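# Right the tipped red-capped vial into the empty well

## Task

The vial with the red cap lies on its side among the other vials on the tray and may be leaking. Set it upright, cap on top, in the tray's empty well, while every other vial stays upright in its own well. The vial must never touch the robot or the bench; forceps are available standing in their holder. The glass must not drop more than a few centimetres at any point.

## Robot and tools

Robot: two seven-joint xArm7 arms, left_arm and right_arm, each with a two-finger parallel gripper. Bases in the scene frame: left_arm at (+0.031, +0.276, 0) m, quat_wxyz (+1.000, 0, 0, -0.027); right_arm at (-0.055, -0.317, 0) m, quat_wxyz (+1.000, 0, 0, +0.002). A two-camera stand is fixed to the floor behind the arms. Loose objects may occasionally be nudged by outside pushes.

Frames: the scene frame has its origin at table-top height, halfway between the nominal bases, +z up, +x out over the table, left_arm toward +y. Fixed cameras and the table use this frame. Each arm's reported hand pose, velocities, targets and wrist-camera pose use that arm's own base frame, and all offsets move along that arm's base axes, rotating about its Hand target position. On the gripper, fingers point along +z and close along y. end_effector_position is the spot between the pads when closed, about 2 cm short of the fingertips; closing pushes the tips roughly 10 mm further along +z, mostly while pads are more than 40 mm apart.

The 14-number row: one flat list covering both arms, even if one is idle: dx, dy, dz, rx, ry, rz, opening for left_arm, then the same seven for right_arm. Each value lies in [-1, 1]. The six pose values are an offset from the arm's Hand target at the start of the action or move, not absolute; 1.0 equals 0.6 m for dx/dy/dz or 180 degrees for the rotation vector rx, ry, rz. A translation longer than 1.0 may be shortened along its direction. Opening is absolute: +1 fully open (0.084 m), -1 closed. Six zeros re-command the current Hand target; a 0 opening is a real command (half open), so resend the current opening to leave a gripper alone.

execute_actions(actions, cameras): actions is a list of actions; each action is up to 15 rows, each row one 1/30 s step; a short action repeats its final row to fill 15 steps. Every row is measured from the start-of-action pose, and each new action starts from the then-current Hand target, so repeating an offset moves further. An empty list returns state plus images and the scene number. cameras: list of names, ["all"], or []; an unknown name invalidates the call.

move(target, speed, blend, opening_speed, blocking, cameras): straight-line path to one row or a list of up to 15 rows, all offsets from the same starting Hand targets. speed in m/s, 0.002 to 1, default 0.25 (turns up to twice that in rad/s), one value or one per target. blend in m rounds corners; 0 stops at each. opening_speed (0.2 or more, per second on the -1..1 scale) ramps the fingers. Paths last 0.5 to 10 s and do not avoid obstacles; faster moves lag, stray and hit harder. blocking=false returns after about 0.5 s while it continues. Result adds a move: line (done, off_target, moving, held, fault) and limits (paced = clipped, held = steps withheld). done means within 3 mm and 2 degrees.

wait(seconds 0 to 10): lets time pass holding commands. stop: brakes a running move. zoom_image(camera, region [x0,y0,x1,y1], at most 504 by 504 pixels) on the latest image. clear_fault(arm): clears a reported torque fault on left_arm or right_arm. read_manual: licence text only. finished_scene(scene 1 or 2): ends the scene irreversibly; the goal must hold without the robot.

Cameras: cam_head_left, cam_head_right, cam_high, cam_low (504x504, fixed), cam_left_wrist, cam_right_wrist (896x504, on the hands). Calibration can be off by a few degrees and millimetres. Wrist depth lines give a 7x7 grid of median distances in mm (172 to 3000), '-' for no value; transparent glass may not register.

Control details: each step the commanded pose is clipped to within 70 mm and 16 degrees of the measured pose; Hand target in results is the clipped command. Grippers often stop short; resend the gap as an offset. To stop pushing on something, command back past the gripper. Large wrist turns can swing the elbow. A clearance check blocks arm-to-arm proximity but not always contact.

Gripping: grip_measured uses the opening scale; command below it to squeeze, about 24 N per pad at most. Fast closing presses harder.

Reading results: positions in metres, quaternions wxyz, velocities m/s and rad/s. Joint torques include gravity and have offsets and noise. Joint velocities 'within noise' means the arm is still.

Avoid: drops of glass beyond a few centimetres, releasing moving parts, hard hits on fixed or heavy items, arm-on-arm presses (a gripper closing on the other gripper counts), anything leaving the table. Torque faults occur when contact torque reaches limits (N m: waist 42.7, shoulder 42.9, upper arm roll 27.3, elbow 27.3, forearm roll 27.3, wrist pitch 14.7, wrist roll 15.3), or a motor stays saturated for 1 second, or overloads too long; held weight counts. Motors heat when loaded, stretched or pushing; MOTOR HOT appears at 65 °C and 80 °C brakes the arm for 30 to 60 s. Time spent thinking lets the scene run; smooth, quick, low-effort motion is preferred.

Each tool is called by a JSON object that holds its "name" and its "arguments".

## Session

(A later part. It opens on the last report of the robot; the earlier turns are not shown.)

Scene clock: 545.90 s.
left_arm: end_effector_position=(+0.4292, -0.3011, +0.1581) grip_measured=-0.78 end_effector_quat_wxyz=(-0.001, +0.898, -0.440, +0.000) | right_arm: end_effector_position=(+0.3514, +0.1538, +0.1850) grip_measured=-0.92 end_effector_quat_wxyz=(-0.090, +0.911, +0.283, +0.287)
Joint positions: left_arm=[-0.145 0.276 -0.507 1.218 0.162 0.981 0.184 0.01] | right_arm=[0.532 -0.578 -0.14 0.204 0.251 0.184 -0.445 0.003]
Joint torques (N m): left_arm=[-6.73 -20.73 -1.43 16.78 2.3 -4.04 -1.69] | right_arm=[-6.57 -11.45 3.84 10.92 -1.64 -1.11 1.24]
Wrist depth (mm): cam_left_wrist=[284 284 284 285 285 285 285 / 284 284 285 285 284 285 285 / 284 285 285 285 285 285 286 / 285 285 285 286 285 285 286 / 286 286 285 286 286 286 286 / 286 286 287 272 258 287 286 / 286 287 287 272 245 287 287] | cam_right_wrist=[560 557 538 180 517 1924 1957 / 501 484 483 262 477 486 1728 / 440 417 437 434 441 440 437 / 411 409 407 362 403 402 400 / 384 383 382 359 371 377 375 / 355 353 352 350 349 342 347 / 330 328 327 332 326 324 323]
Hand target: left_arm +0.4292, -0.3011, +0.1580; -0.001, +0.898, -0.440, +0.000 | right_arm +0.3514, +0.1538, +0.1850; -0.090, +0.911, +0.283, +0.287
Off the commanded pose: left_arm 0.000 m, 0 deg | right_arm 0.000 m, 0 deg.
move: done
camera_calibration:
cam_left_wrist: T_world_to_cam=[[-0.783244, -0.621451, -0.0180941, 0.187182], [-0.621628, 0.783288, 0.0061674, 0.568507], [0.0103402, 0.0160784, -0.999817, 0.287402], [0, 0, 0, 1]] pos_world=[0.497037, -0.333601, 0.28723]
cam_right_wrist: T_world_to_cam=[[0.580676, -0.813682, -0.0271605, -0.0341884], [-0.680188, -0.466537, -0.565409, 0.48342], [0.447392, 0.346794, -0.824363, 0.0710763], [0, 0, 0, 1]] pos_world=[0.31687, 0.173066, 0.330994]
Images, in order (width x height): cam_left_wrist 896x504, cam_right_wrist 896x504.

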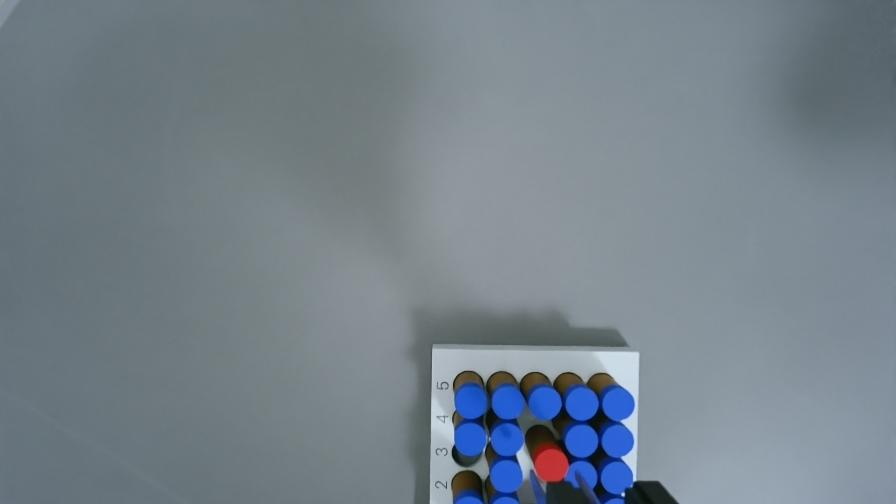

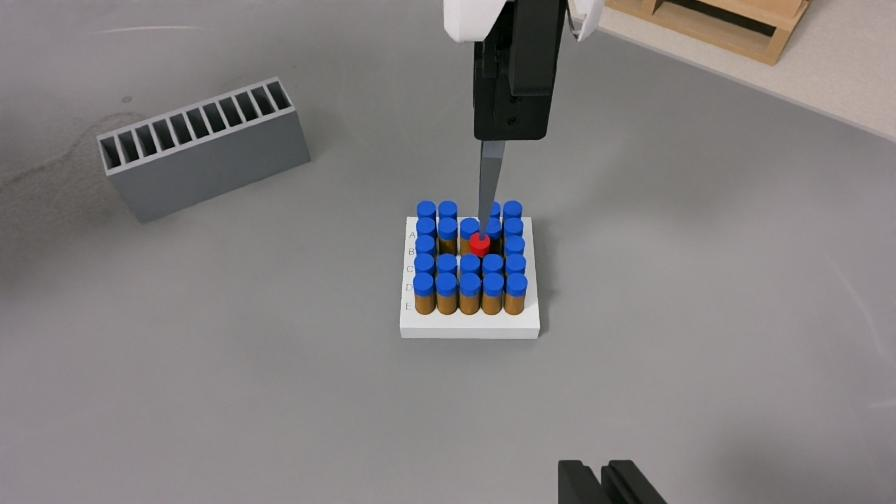

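{"name": "move", "arguments": {"target": [0.0,0.0,-0.0212,0,0,0,-0.755, 0,0,0,0,0,0,-0.9], "speed": 0.04, "cameras": ["cam_left_wrist","cam_right_wrist"]}}

{"name": "zoom_image", "arguments": {"camera": "cam_left_wrist", "region": [480, 384, 630, 504]}}

{"name": "zoom_image", "arguments": {"camera": "cam_right_wrist", "region": [410, 170, 550, 310]}}

Scene clock: 554.00 s.
left_arm: end_effector_position=(+0.4292, -0.3011, +0.1454) grip_measured=-0.78 end_effector_quat_wxyz=(-0.001, +0.898, -0.440, +0.000) | right_arm: end_effector_position=(+0.3514, +0.1538, +0.1850) grip_measured=-0.92 end_effector_quat_wxyz=(-0.090, +0.911, +0.283, +0.287)
Joint positions: left_arm=[-0.149 0.294 -0.502 1.202 0.175 0.949 0.175 0.01] | right_arm=[0.532 -0.578 -0.14 0.204 0.251 0.184 -0.445 0.003]
Joint torques (N m): left_arm=[-7.03 -21.01 -1.68 16.57 2.43 -4.21 -1.75] | right_arm=[-6.53 -11.48 3.86 11.05 -1.64 -1.14 1.22]
Wrist depth (mm): cam_left_wrist=[271 272 271 272 272 272 272 / 271 272 272 272 272 272 272 / 272 273 272 273 273 272 273 / 273 273 272 273 273 273 272 / 273 273 272 273 273 273 274 / 273 273 273 260 253 273 274 / 274 274 274 265 232 274 274] | cam_right_wrist=[560 557 540 183 196 1908 1914 / 499 486 481 - 476 485 1715 / 441 417 438 434 432 440 436 / 411 409 407 362 403 402 400 / 385 383 382 358 371 376 375 / 356 353 352 351 350 343 347 / 329 328 327 332 326 324 322]
Hand target: left_arm +0.4292, -0.3011, +0.1453; -0.001, +0.898, -0.440, +0.000 | right_arm +0.3514, +0.1538, +0.1850; -0.090, +0.911, +0.283, +0.287
Off the commanded pose: left_arm 0.000 m, 0 deg | right_arm 0.000 m, 0 deg.
move: done
camera_calibration:
cam_left_wrist: T_world_to_cam=[[-0.783245, -0.621452, -0.0180158, 0.186931], [-0.621628, 0.783287, 0.00622955, 0.568568], [0.0102402, 0.0160784, -0.999818, 0.274754], [0, 0, 0, 1]] pos_world=[0.497037, -0.333601, 0.27453]
cam_right_wrist: T_world_to_cam=[[0.580676, -0.813682, -0.0271605, -0.0341884], [-0.680188, -0.466537, -0.565409, 0.48342], [0.447392, 0.346794, -0.824363, 0.0710763], [0, 0, 0, 1]] pos_world=[0.31687, 0.173066, 0.330994]
Images, in order (width x height): cam_left_wrist 896x504, cam_right_wrist 896x504.

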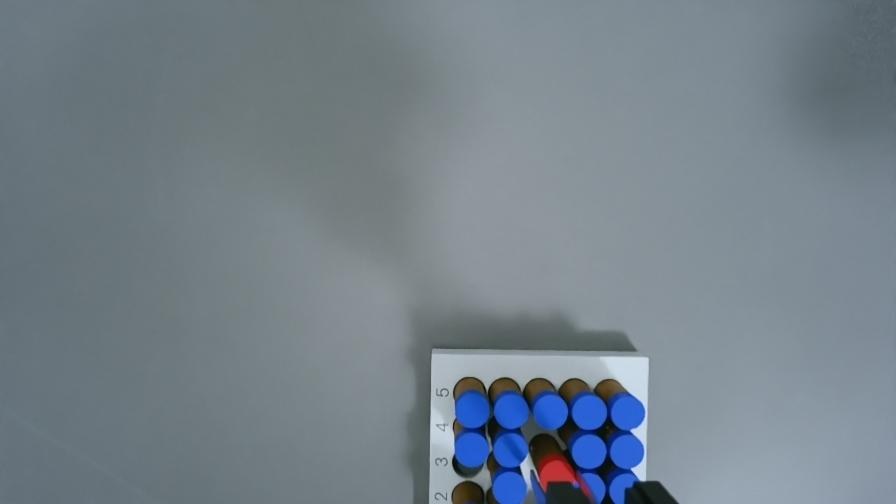

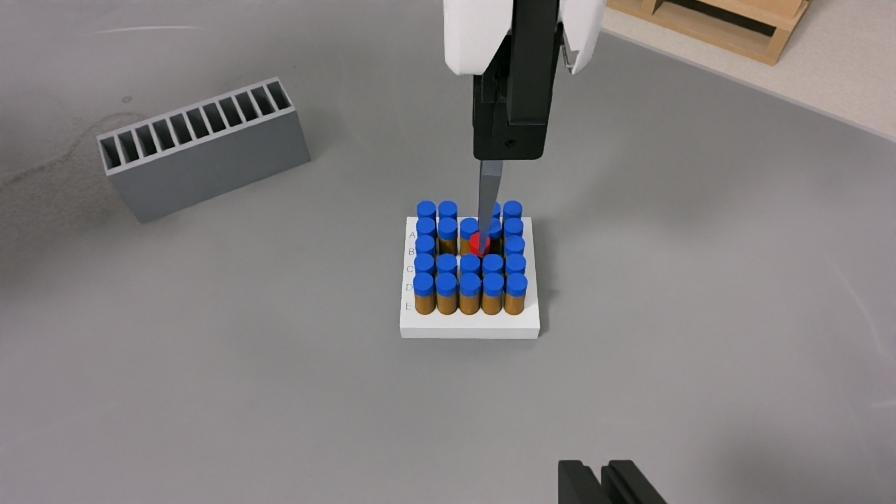

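Scaled by 3.360 from the camera's 896x504 image, which has a finer 1280x720 frame.

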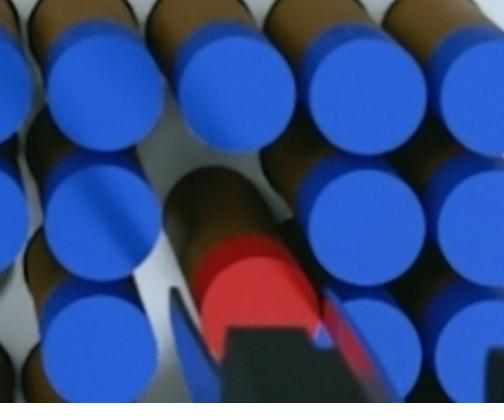

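Scaled by 3.600 from the camera's 896x504 image, which has a finer 1280x720 frame.

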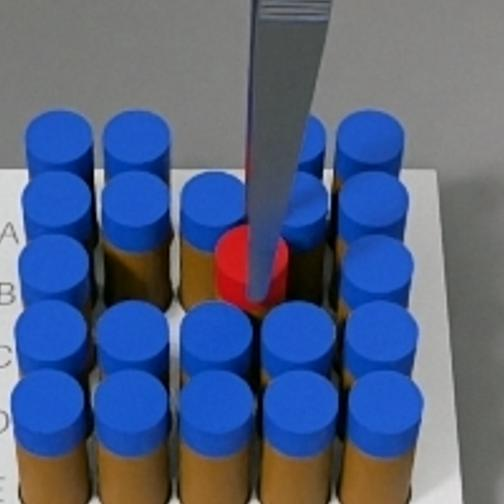

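{"name": "move", "arguments": {"target": [[0,0,0,0,0,0,-0.88, 0,0,0,0,0,0,-0.9],[0,0,0.075,0,0,0,-0.88, 0,0,0,0,0,0,-0.9]], "speed": 0.05, "opening_speed": 0.2, "cameras": ["cam_left_wrist","cam_right_wrist","cam_low"]}}

{"name": "zoom_image", "arguments": {"camera": "cam_left_wrist", "region": [420, 324, 640, 504]}}

{"name": "zoom_image", "arguments": {"camera": "cam_right_wrist", "region": [400, 110, 560, 270]}}

{"name": "zoom_image", "arguments": {"camera": "cam_low", "region": [170, 190, 270, 310]}}

Scene clock: 562.27 s.
left_arm: end_effector_position=(+0.4292, -0.3011, +0.1902) grip_measured=-0.86 end_effector_quat_wxyz=(-0.001, +0.898, -0.440, +0.000) | right_arm: end_effector_position=(+0.3514, +0.1538, +0.1850) grip_measured=-0.92 end_effector_quat_wxyz=(-0.090, +0.911, +0.283, +0.287)
Joint positions: left_arm=[-0.139 0.237 -0.515 1.266 0.135 1.063 0.202 0.006] | right_arm=[0.532 -0.578 -0.14 0.204 0.251 0.184 -0.445 0.003]
Joint torques (N m): left_arm=[6.43 -36.13 -4.98 25.32 -2.27 0.36 1.37] | right_arm=[-6.33 -11.41 3.85 11.22 -1.52 -1.07 1.26]
Wrist depth (mm): cam_left_wrist=[316 316 316 315 316 317 316 / 317 316 316 317 316 316 318 / 317 317 316 317 318 317 317 / 317 317 318 317 318 317 318 / 318 318 318 317 318 318 319 / 318 318 319 304 303 319 319 / 319 318 319 306 279 319 319] | cam_right_wrist=[560 557 538 - 517 1919 1924 / 499 485 483 480 478 486 1723 / 441 418 437 435 441 440 437 / 411 409 408 363 404 402 400 / 385 383 382 358 371 377 374 / 355 353 352 351 349 342 347 / 329 328 327 332 325 323 323]
Hand target: left_arm +0.4292, -0.3011, +0.1903; -0.001, +0.898, -0.440, +0.000 | right_arm +0.3514, +0.1538, +0.1850; -0.090, +0.911, +0.283, +0.287
Off the commanded pose: left_arm 0.000 m, 0 deg | right_arm 0.000 m, 0 deg.
move: done
camera_calibration:
cam_left_wrist: T_world_to_cam=[[-0.783245, -0.621452, -0.0180158, 0.18774], [-0.621628, 0.783287, 0.00622955, 0.568288], [0.0102402, 0.0160784, -0.999818, 0.319646], [0, 0, 0, 1]] pos_world=[0.497037, -0.333601, 0.31943]
cam_right_wrist: T_world_to_cam=[[0.580676, -0.813682, -0.0271605, -0.0341884], [-0.680188, -0.466537, -0.565409, 0.48342], [0.447392, 0.346794, -0.824363, 0.0710763], [0, 0, 0, 1]] pos_world=[0.31687, 0.173066, 0.330994]
Images, in order (width x height): cam_low 504x504, cam_left_wrist 896x504, cam_right_wrist 896x504.

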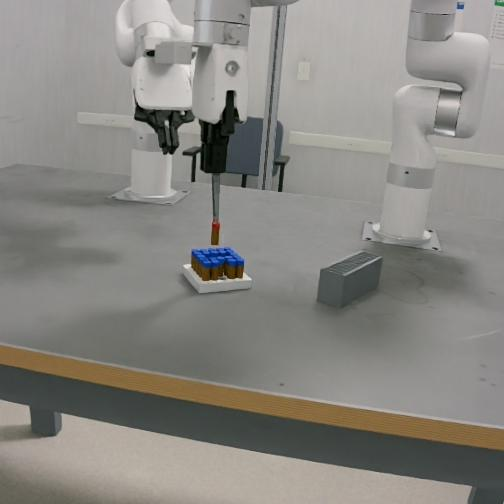

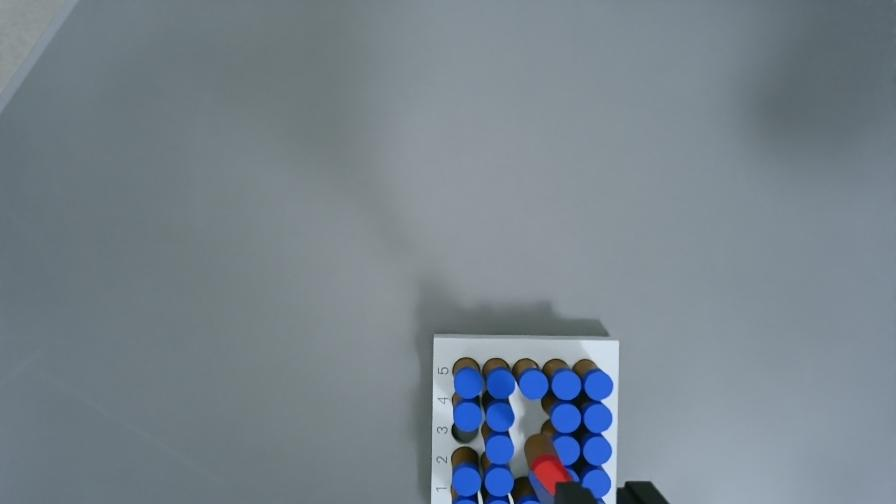

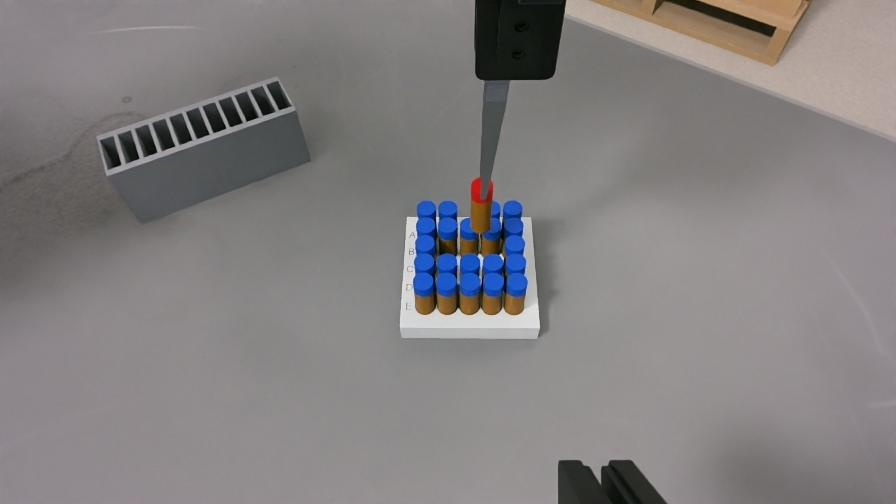

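Scaled by 2.291 from the camera's 896x504 image, which has a finer 1280x720 frame.

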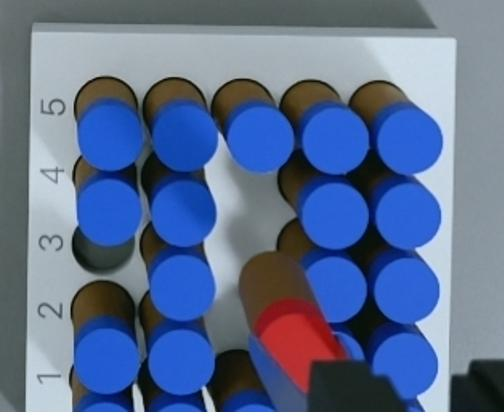

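Scaled by 3.150 from the camera's 896x504 image, which has a finer 1280x720 frame.

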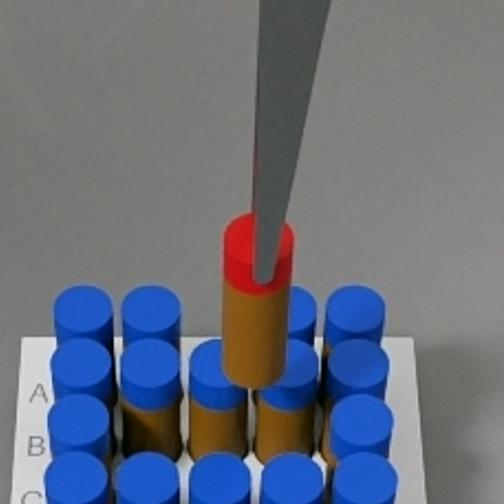

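Scaled by 4.200 from the camera's 504x504 image, which has a finer 720x720 frame.

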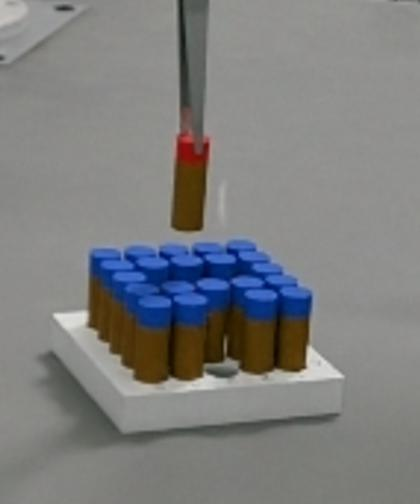

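{"name": "move", "arguments": {"target": [0.0367,0.0405,-0.0167,0,0,0.25,-0.88, 0,0,0,0,0,0,-0.9], "speed": 0.12, "cameras": ["cam_left_wrist","cam_right_wrist","cam_low","cam_high"]}}

{"name": "zoom_image", "arguments": {"camera": "cam_left_wrist", "region": [460, 364, 600, 504]}}

{"name": "zoom_image", "arguments": {"camera": "cam_right_wrist", "region": [390, 110, 550, 270]}}

{"name": "zoom_image", "arguments": {"camera": "cam_low", "region": [180, 210, 270, 300]}}

{"name": "zoom_image", "arguments": {"camera": "cam_high", "region": [225, 235, 285, 295]}}

Scene clock: 595.37 s.
left_arm: end_effector_position=(+0.4512, -0.2768, +0.1803) grip_measured=-0.86 end_effector_quat_wxyz=(-0.001, +0.998, -0.062, +0.000) | right_arm: end_effector_position=(+0.3514, +0.1538, +0.1850) grip_measured=-0.92 end_effector_quat_wxyz=(-0.090, +0.911, +0.283, +0.287)
Joint positions: left_arm=[-0.18 0.255 -0.405 1.273 0.117 1.042 -0.508 0.006] | right_arm=[0.532 -0.578 -0.14 0.204 0.251 0.184 -0.445 0.003]
Joint torques (N m): left_arm=[-6.77 -21.62 -0.69 25.16 1.69 -4.04 -1.68] | right_arm=[-6.49 -11.4 3.78 11.39 -1.51 -1.05 1.2]
Wrist depth (mm): cam_left_wrist=[306 307 306 306 306 306 305 / 307 307 307 307 307 307 306 / 307 307 307 307 307 307 307 / 307 308 308 307 307 307 307 / 307 307 309 308 307 308 307 / 309 309 308 309 293 307 308 / 309 309 308 295 267 309 308] | cam_right_wrist=[560 556 553 267 533 1924 1930 / 499 485 481 491 489 486 1732 / 442 417 437 435 442 439 436 / 411 410 407 363 403 402 399 / 384 384 382 358 371 376 374 / 355 355 353 351 349 342 346 / 330 328 327 332 326 323 322]
Hand target: left_arm +0.4512, -0.2768, +0.1803; -0.001, +0.998, -0.062, +0.000 | right_arm +0.3514, +0.1538, +0.1850; -0.090, +0.911, +0.283, +0.287
Off the commanded pose: left_arm 0.000 m, 0 deg | right_arm 0.000 m, 0 deg.
move: done
camera_calibration:
cam_left_wrist: T_world_to_cam=[[-0.114456, -0.993268, -0.0178435, -0.184837], [-0.99342, 0.114362, 0.00621969, 0.545626], [-0.0041372, 0.018438, -0.999821, 0.316178], [0, 0, 0, 1]] pos_world=[0.522188, -0.251821, 0.30943]
cam_right_wrist: T_world_to_cam=[[0.580676, -0.813682, -0.0271605, -0.0341884], [-0.680188, -0.466537, -0.565409, 0.48342], [0.447392, 0.346794, -0.824363, 0.0710763], [0, 0, 0, 1]] pos_world=[0.31687, 0.173066, 0.330994]
Images, in order (width x height): cam_high 504x504, cam_low 504x504, cam_left_wrist 896x504, cam_right_wrist 896x504.

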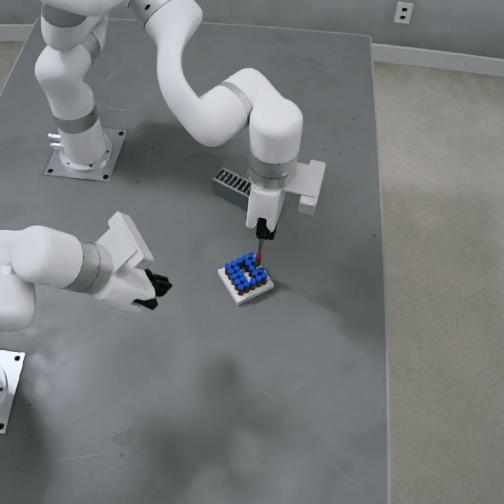

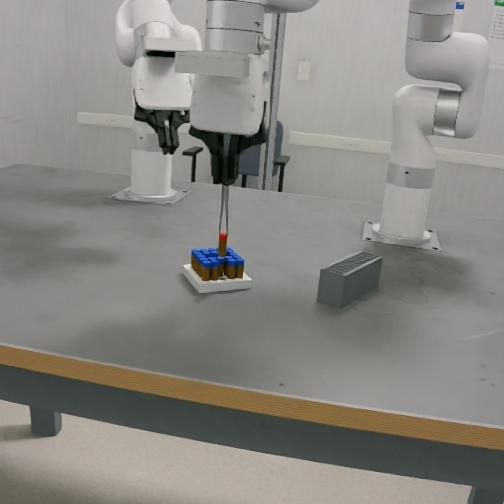

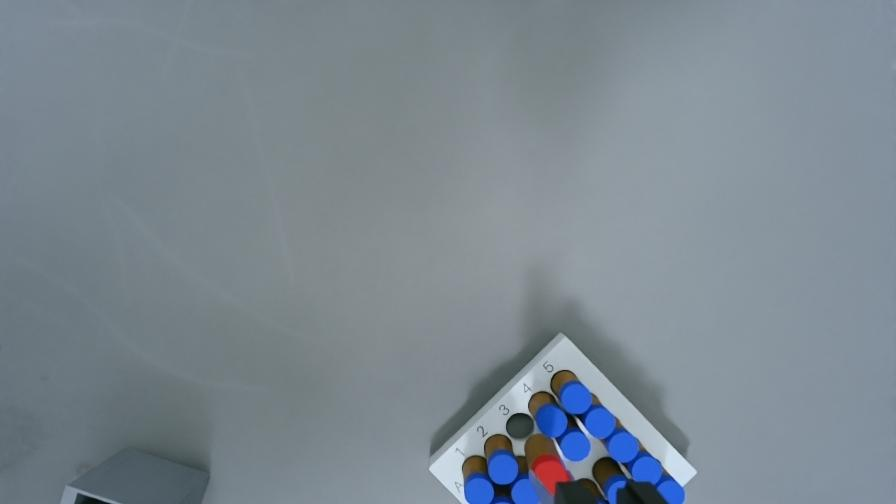

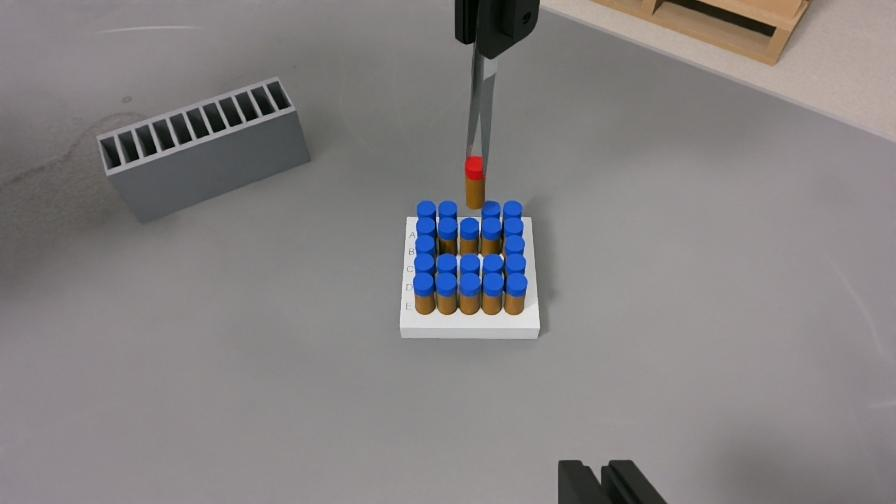

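Scaled by 3.600 from the camera's 896x504 image, which has a finer 1280x720 frame.

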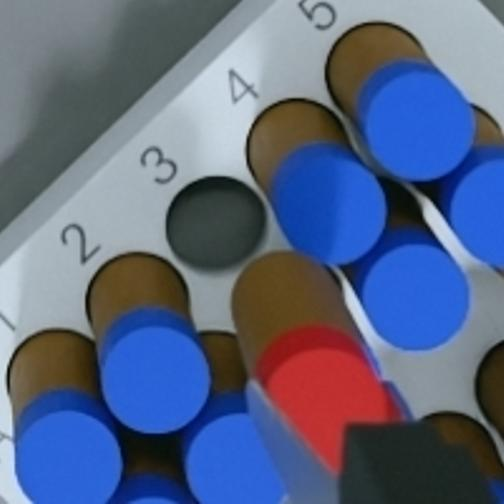

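Scaled by 3.150 from the camera's 896x504 image, which has a finer 1280x720 frame.

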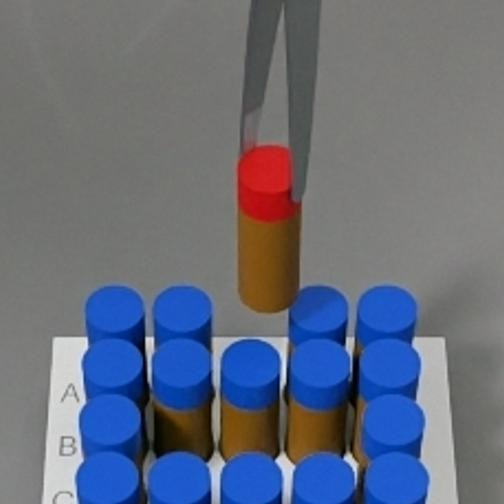

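Scaled by 5.600 from the camera's 504x504 image, which has a finer 720x720 frame.

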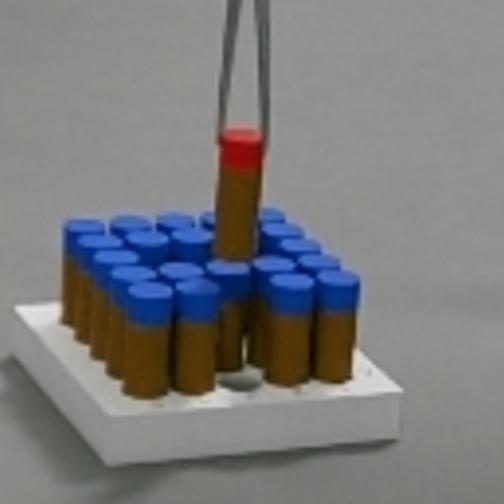

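Scaled by 8.400 from the camera's 504x504 image, which has a finer 720x720 frame.

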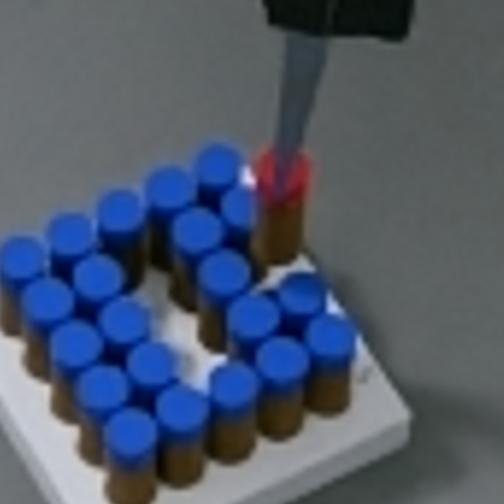

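{"name": "move", "arguments": {"target": [[0.0003,0.0070,0,0,0,0,-0.88, 0,0,0,0,0,0,-0.9],[0.0003,0.0070,-0.0267,0,0,0,-0.88, 0,0,0,0,0,0,-0.9]], "speed": 0.04, "blend": [0.001,0], "cameras": ["cam_left_wrist","cam_right_wrist","cam_low","cam_high"]}}

{"name": "zoom_image", "arguments": {"camera": "cam_left_wrist", "region": [480, 384, 600, 504]}}

{"name": "zoom_image", "arguments": {"camera": "cam_right_wrist", "region": [390, 140, 550, 300]}}

{"name": "zoom_image", "arguments": {"camera": "cam_low", "region": [190, 230, 260, 300]}}

Scene clock: 613.10 s.
left_arm: end_effector_position=(+0.4514, -0.2726, +0.1643) grip_measured=-0.86 end_effector_quat_wxyz=(-0.001, +0.998, -0.062, +0.000) | right_arm: end_effector_position=(+0.3514, +0.1538, +0.1850) grip_measured=-0.92 end_effector_quat_wxyz=(-0.090, +0.911, +0.283, +0.287)
Joint positions: left_arm=[-0.176 0.266 -0.4 1.24 0.124 0.999 -0.506 0.006] | right_arm=[0.532 -0.578 -0.14 0.204 0.251 0.184 -0.445 0.003]
Joint torques (N m): left_arm=[-6.97 -22.01 -0.7 16.9 2.35 -4.02 -1.8] | right_arm=[-6.37 -11.4 3.75 11.53 -1.44 -1.13 1.29]
Wrist depth (mm): cam_left_wrist=[291 291 290 290 290 290 289 / 291 291 291 291 291 290 290 / 291 291 292 291 291 291 291 / 292 292 292 291 292 292 291 / 292 292 293 292 292 292 292 / 293 292 293 291 279 292 292 / 294 294 294 279 251 279 292] | cam_right_wrist=[559 555 541 265 533 1898 1940 / 499 485 482 479 489 485 1736 / 442 418 437 435 441 440 436 / 411 409 408 363 404 401 400 / 385 384 381 358 371 376 375 / 354 354 352 350 349 342 347 / 330 328 327 332 326 324 322]
Hand target: left_arm +0.4514, -0.2726, +0.1643; -0.001, +0.998, -0.062, +0.000 | right_arm +0.3514, +0.1538, +0.1850; -0.090, +0.911, +0.283, +0.287
Off the commanded pose: left_arm 0.000 m, 0 deg | right_arm 0.000 m, 0 deg.
move: done
camera_calibration:
cam_left_wrist: T_world_to_cam=[[-0.114358, -0.993276, -0.0180544, -0.180917], [-0.993431, 0.114264, 0.0061429, 0.545447], [-0.00403862, 0.0186383, -0.999818, 0.300202], [0, 0, 0, 1]] pos_world=[0.522388, -0.247621, 0.29353]
cam_right_wrist: T_world_to_cam=[[0.580676, -0.813682, -0.0271605, -0.0341884], [-0.680188, -0.466537, -0.565409, 0.48342], [0.447392, 0.346794, -0.824363, 0.0710763], [0, 0, 0, 1]] pos_world=[0.31687, 0.173066, 0.330994]
Images, in order (width x height): cam_high 504x504, cam_low 504x504, cam_left_wrist 896x504, cam_right_wrist 896x504.

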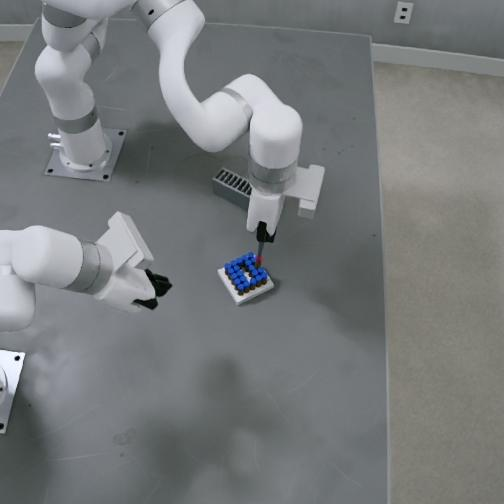

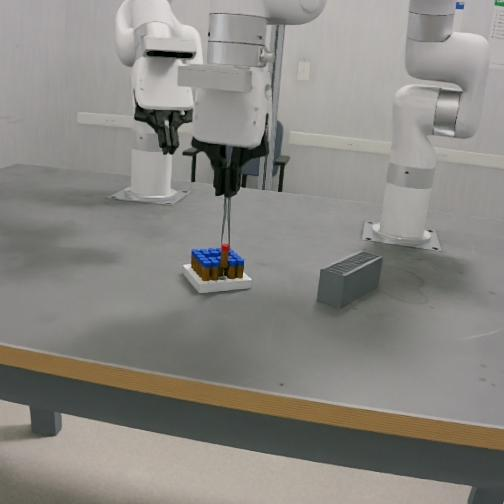

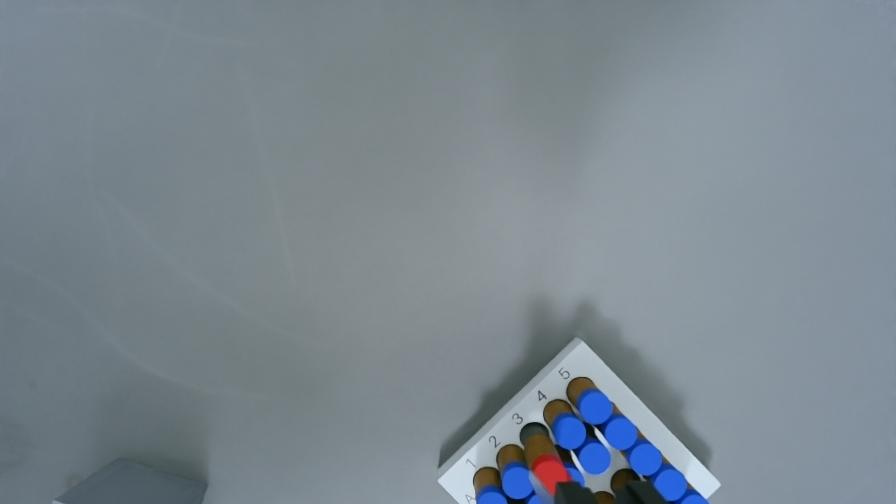

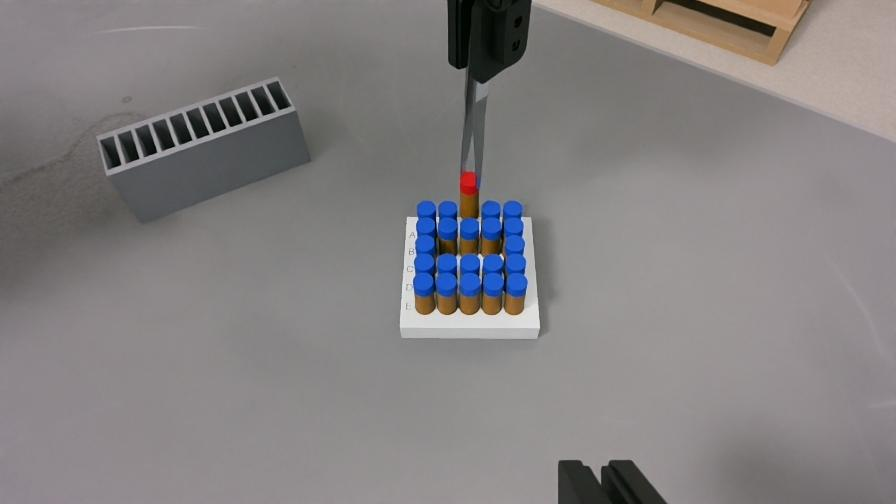

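Scaled by 4.200 from the camera's 896x504 image, which has a finer 1280x720 frame.

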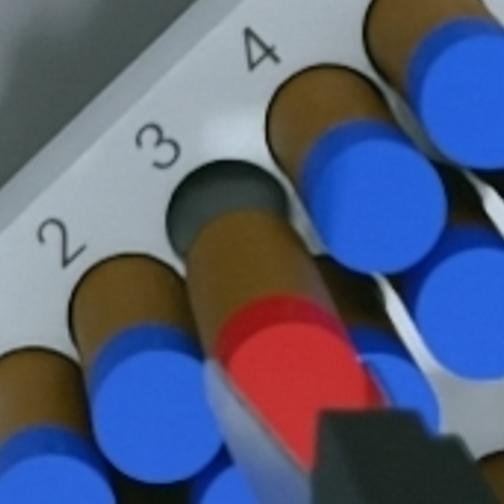

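Scaled by 3.150 from the camera's 896x504 image, which has a finer 1280x720 frame.

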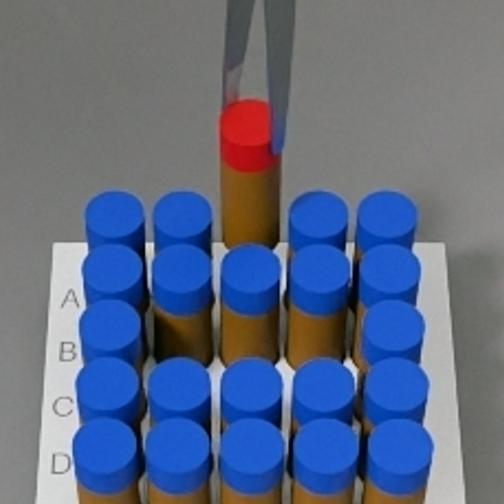

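Scaled by 7.200 from the camera's 504x504 image, which has a finer 720x720 frame.

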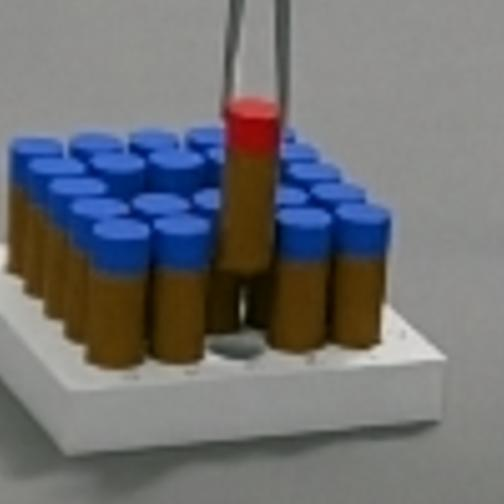

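{"name": "move", "arguments": {"target": [[-0.0010,0.0003,0,0,0,0,-0.88, 0,0,0,0,0,0,-0.9],[-0.0010,0.0003,-0.0333,0,0,0,-0.88, 0,0,0,0,0,0,-0.9]], "speed": 0.03, "blend": [0.0005,0], "cameras": ["cam_left_wrist","cam_right_wrist","cam_low"]}}

{"name": "zoom_image", "arguments": {"camera": "cam_left_wrist", "region": [480, 384, 600, 504]}}

{"name": "zoom_image", "arguments": {"camera": "cam_right_wrist", "region": [390, 140, 550, 300]}}

{"name": "zoom_image", "arguments": {"camera": "cam_low", "region": [190, 230, 260, 300]}}

Scene clock: 625.50 s.
left_arm: end_effector_position=(+0.4508, -0.2725, +0.1444) grip_measured=-0.86 end_effector_quat_wxyz=(-0.001, +0.998, -0.062, +0.000) | right_arm: end_effector_position=(+0.3514, +0.1538, +0.1850) grip_measured=-0.92 end_effector_quat_wxyz=(-0.090, +0.911, +0.283, +0.287)
Joint positions: left_arm=[-0.179 0.291 -0.395 1.211 0.139 0.948 -0.516 0.006] | right_arm=[0.532 -0.578 -0.14 0.204 0.251 0.184 -0.445 0.003]
Joint torques (N m): left_arm=[-6.38 -20.15 -0.36 14.84 2.52 -3.68 -1.81] | right_arm=[-6.22 -11.16 3.7 11.58 -1.38 -1.16 1.34]
Wrist depth (mm): cam_left_wrist=[271 271 271 270 271 270 270 / 271 271 272 271 271 271 271 / 272 272 271 271 271 271 271 / 272 272 272 273 271 272 272 / 273 273 272 272 272 272 271 / 273 273 273 272 258 272 272 / 273 273 273 273 243 259 273] | cam_right_wrist=[561 556 539 267 518 1888 1930 / 499 487 480 324 488 486 1754 / 441 418 437 435 442 439 437 / 412 410 407 362 404 401 399 / 383 384 382 358 371 376 374 / 355 353 351 351 349 342 347 / 330 328 327 331 326 323 323]
Hand target: left_arm +0.4508, -0.2724, +0.1443; -0.001, +0.998, -0.062, +0.000 | right_arm +0.3514, +0.1538, +0.1850; -0.090, +0.911, +0.283, +0.287
Off the commanded pose: left_arm 0.000 m, 0 deg | right_arm 0.000 m, 0 deg.
move: done; blend cut to 0.0003 m at target 1
camera_calibration:
cam_left_wrist: T_world_to_cam=[[-0.114355, -0.993277, -0.0179665, -0.181273], [-0.993432, 0.114264, 0.00603214, 0.544994], [-0.00393866, 0.0185383, -0.99982, 0.280125], [0, 0, 0, 1]] pos_world=[0.521788, -0.247521, 0.27353]
cam_right_wrist: T_world_to_cam=[[0.580676, -0.813682, -0.0271605, -0.0341884], [-0.680188, -0.466537, -0.565409, 0.48342], [0.447392, 0.346794, -0.824363, 0.0710763], [0, 0, 0, 1]] pos_world=[0.31687, 0.173066, 0.330994]
Images, in order (width x height): cam_low 504x504, cam_left_wrist 896x504, cam_right_wrist 896x504.

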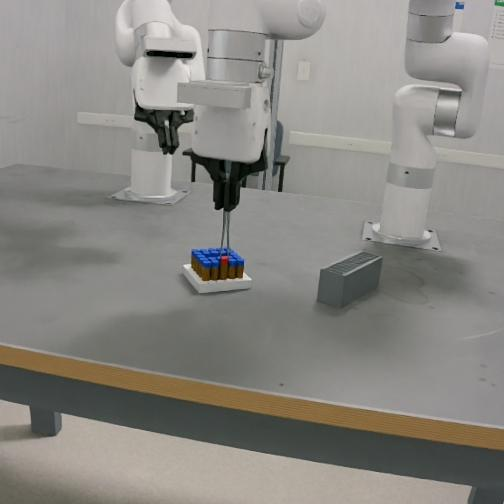

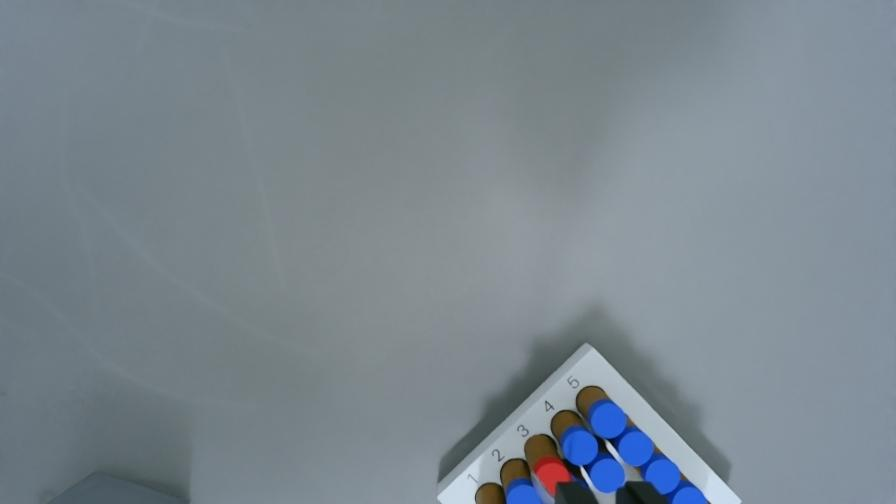

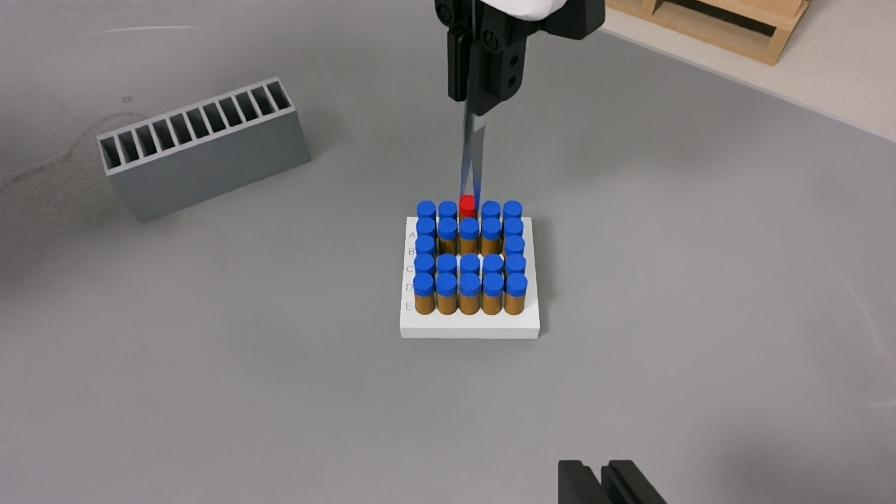

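Scaled by 4.200 from the camera's 896x504 image, which has a finer 1280x720 frame.

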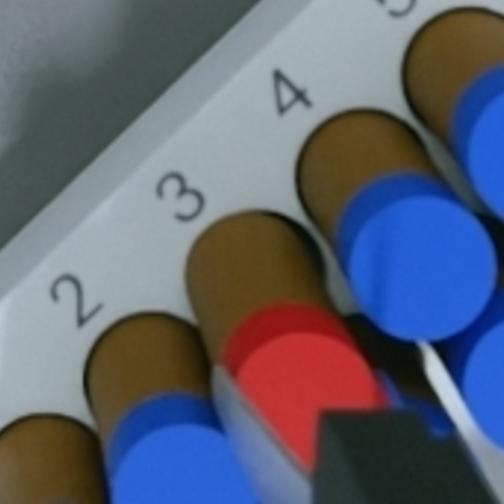

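Scaled by 3.150 from the camera's 896x504 image, which has a finer 1280x720 frame.

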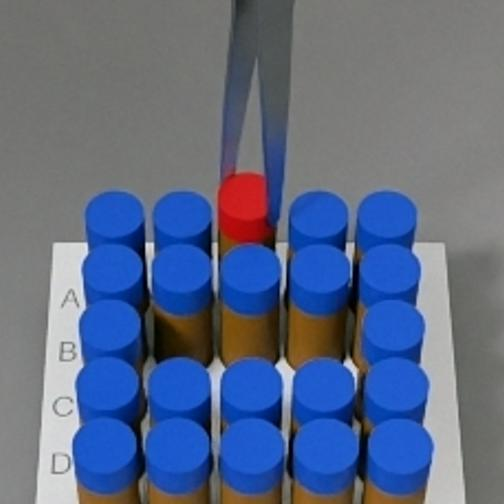

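Scaled by 7.200 from the camera's 504x504 image, which has a finer 720x720 frame.

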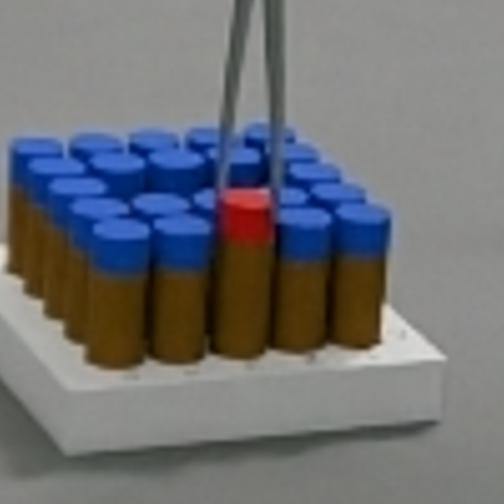

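{"name": "move", "arguments": {"target": [0,0,-0.0092,0,0,0,-0.88, 0,0,0,0,0,0,-0.9], "speed": 0.02, "cameras": ["cam_left_wrist","cam_right_wrist","cam_low"]}}

{"name": "zoom_image", "arguments": {"camera": "cam_left_wrist", "region": [480, 384, 600, 504]}}

{"name": "zoom_image", "arguments": {"camera": "cam_right_wrist", "region": [390, 140, 550, 300]}}

{"name": "zoom_image", "arguments": {"camera": "cam_low", "region": [190, 230, 260, 300]}}

Scene clock: 639.57 s.
left_arm: end_effector_position=(+0.4508, -0.2724, +0.1388) grip_measured=-0.86 end_effector_quat_wxyz=(-0.001, +0.998, -0.062, +0.000) | right_arm: end_effector_position=(+0.3514, +0.1538, +0.1850) grip_measured=-0.92 end_effector_quat_wxyz=(-0.090, +0.911, +0.283, +0.287)
Joint positions: left_arm=[-0.181 0.299 -0.394 1.205 0.143 0.934 -0.52 0.006] | right_arm=[0.532 -0.578 -0.14 0.204 0.251 0.184 -0.445 0.003]
Joint torques (N m): left_arm=[-6.53 -22.53 -0.8 16.37 2.43 -4.11 -1.72] | right_arm=[-6.36 -11.37 3.65 11.73 -1.47 -1.13 1.34]
Wrist depth (mm): cam_left_wrist=[265 265 265 265 265 265 264 / 267 266 266 266 265 265 265 / 266 266 266 265 266 266 266 / 267 266 266 266 266 266 266 / 267 267 267 267 266 266 266 / 267 267 267 267 253 267 267 / 268 267 268 267 225 254 266] | cam_right_wrist=[561 559 540 274 518 1898 1957 / 499 485 481 322 489 485 1719 / 441 417 437 434 443 440 437 / 411 409 408 363 403 401 401 / 384 382 381 359 371 376 375 / 355 354 352 350 349 343 346 / 329 328 327 331 326 323 322]
Hand target: left_arm +0.4508, -0.2724, +0.1388; -0.001, +0.998, -0.062, +0.000 | right_arm +0.3514, +0.1538, +0.1850; -0.090, +0.911, +0.283, +0.287
Off the commanded pose: left_arm 0.000 m, 0 deg | right_arm 0.000 m, 0 deg.
move: done
camera_calibration:
cam_left_wrist: T_world_to_cam=[[-0.114359, -0.993276, -0.018043, -0.18125], [-0.993431, 0.114264, 0.00624224, 0.544958], [-0.00413861, 0.0186383, -0.999818, 0.274752], [0, 0, 0, 1]] pos_world=[0.521788, -0.247421, 0.26803]
cam_right_wrist: T_world_to_cam=[[0.580676, -0.813682, -0.0271605, -0.0341884], [-0.680188, -0.466537, -0.565409, 0.48342], [0.447392, 0.346794, -0.824363, 0.0710763], [0, 0, 0, 1]] pos_world=[0.31687, 0.173066, 0.330994]
Images, in order (width x height): cam_low 504x504, cam_left_wrist 896x504, cam_right_wrist 896x504.

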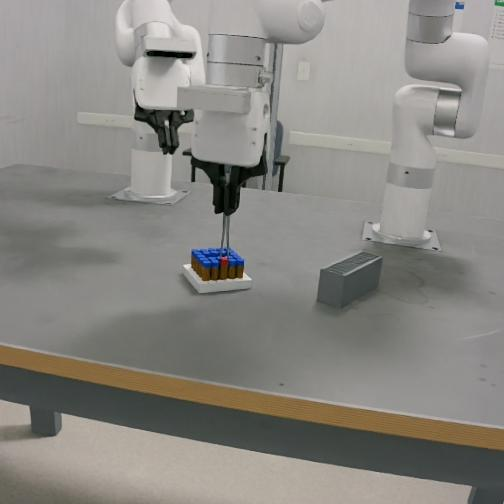

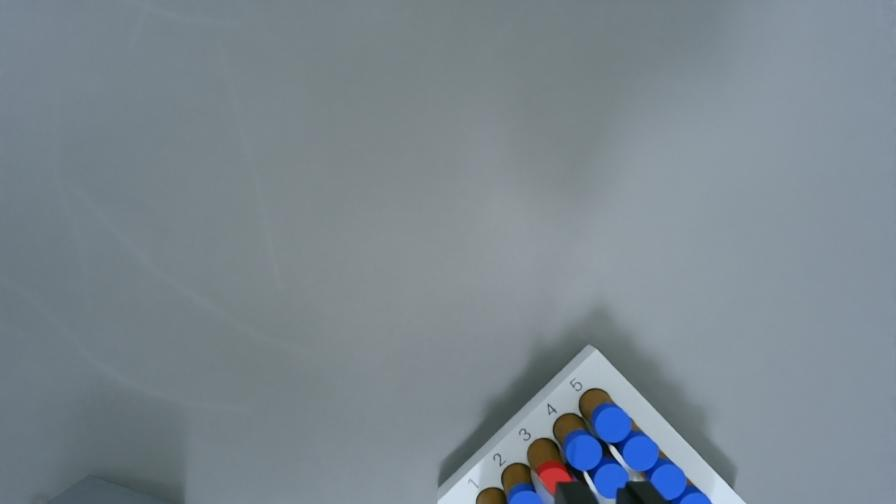

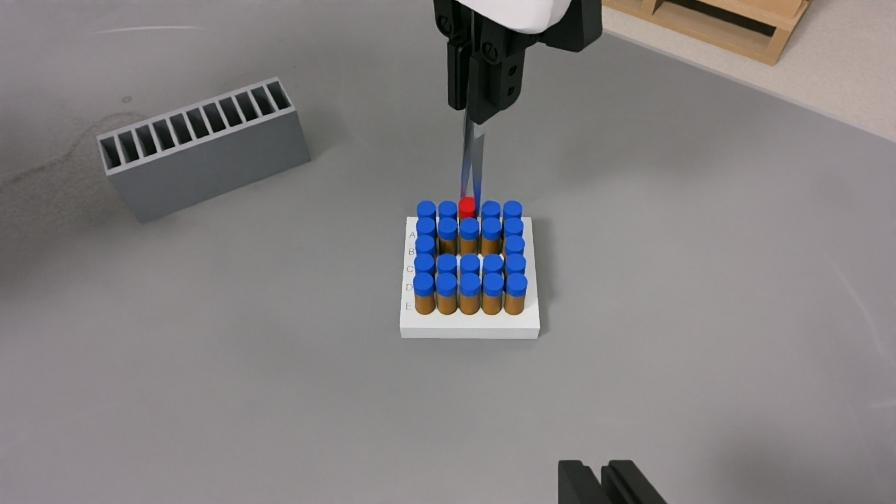

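Scaled by 4.200 from the camera's 896x504 image, which has a finer 1280x720 frame.

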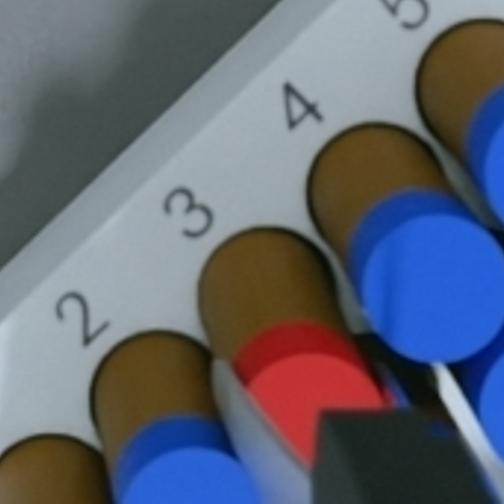

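Scaled by 3.150 from the camera's 896x504 image, which has a finer 1280x720 frame.

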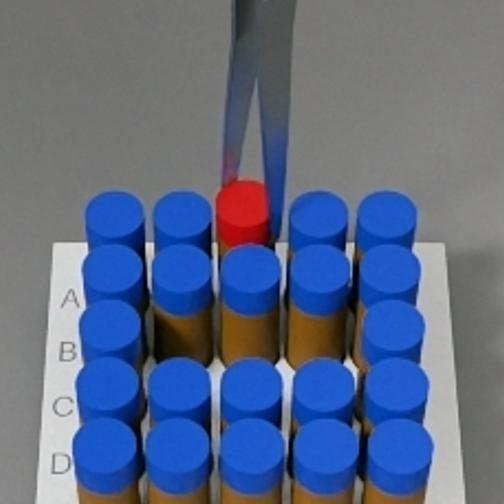

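Scaled by 7.200 from the camera's 504x504 image, which has a finer 720x720 frame.

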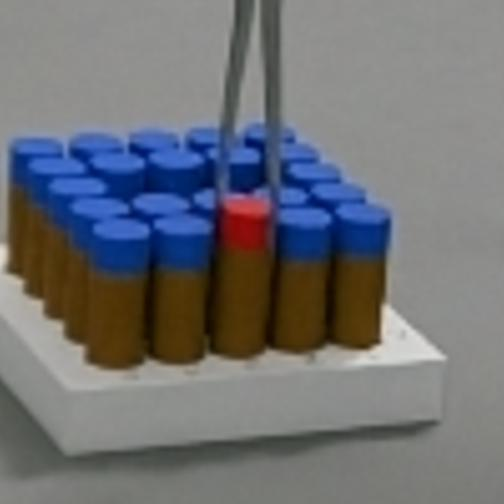

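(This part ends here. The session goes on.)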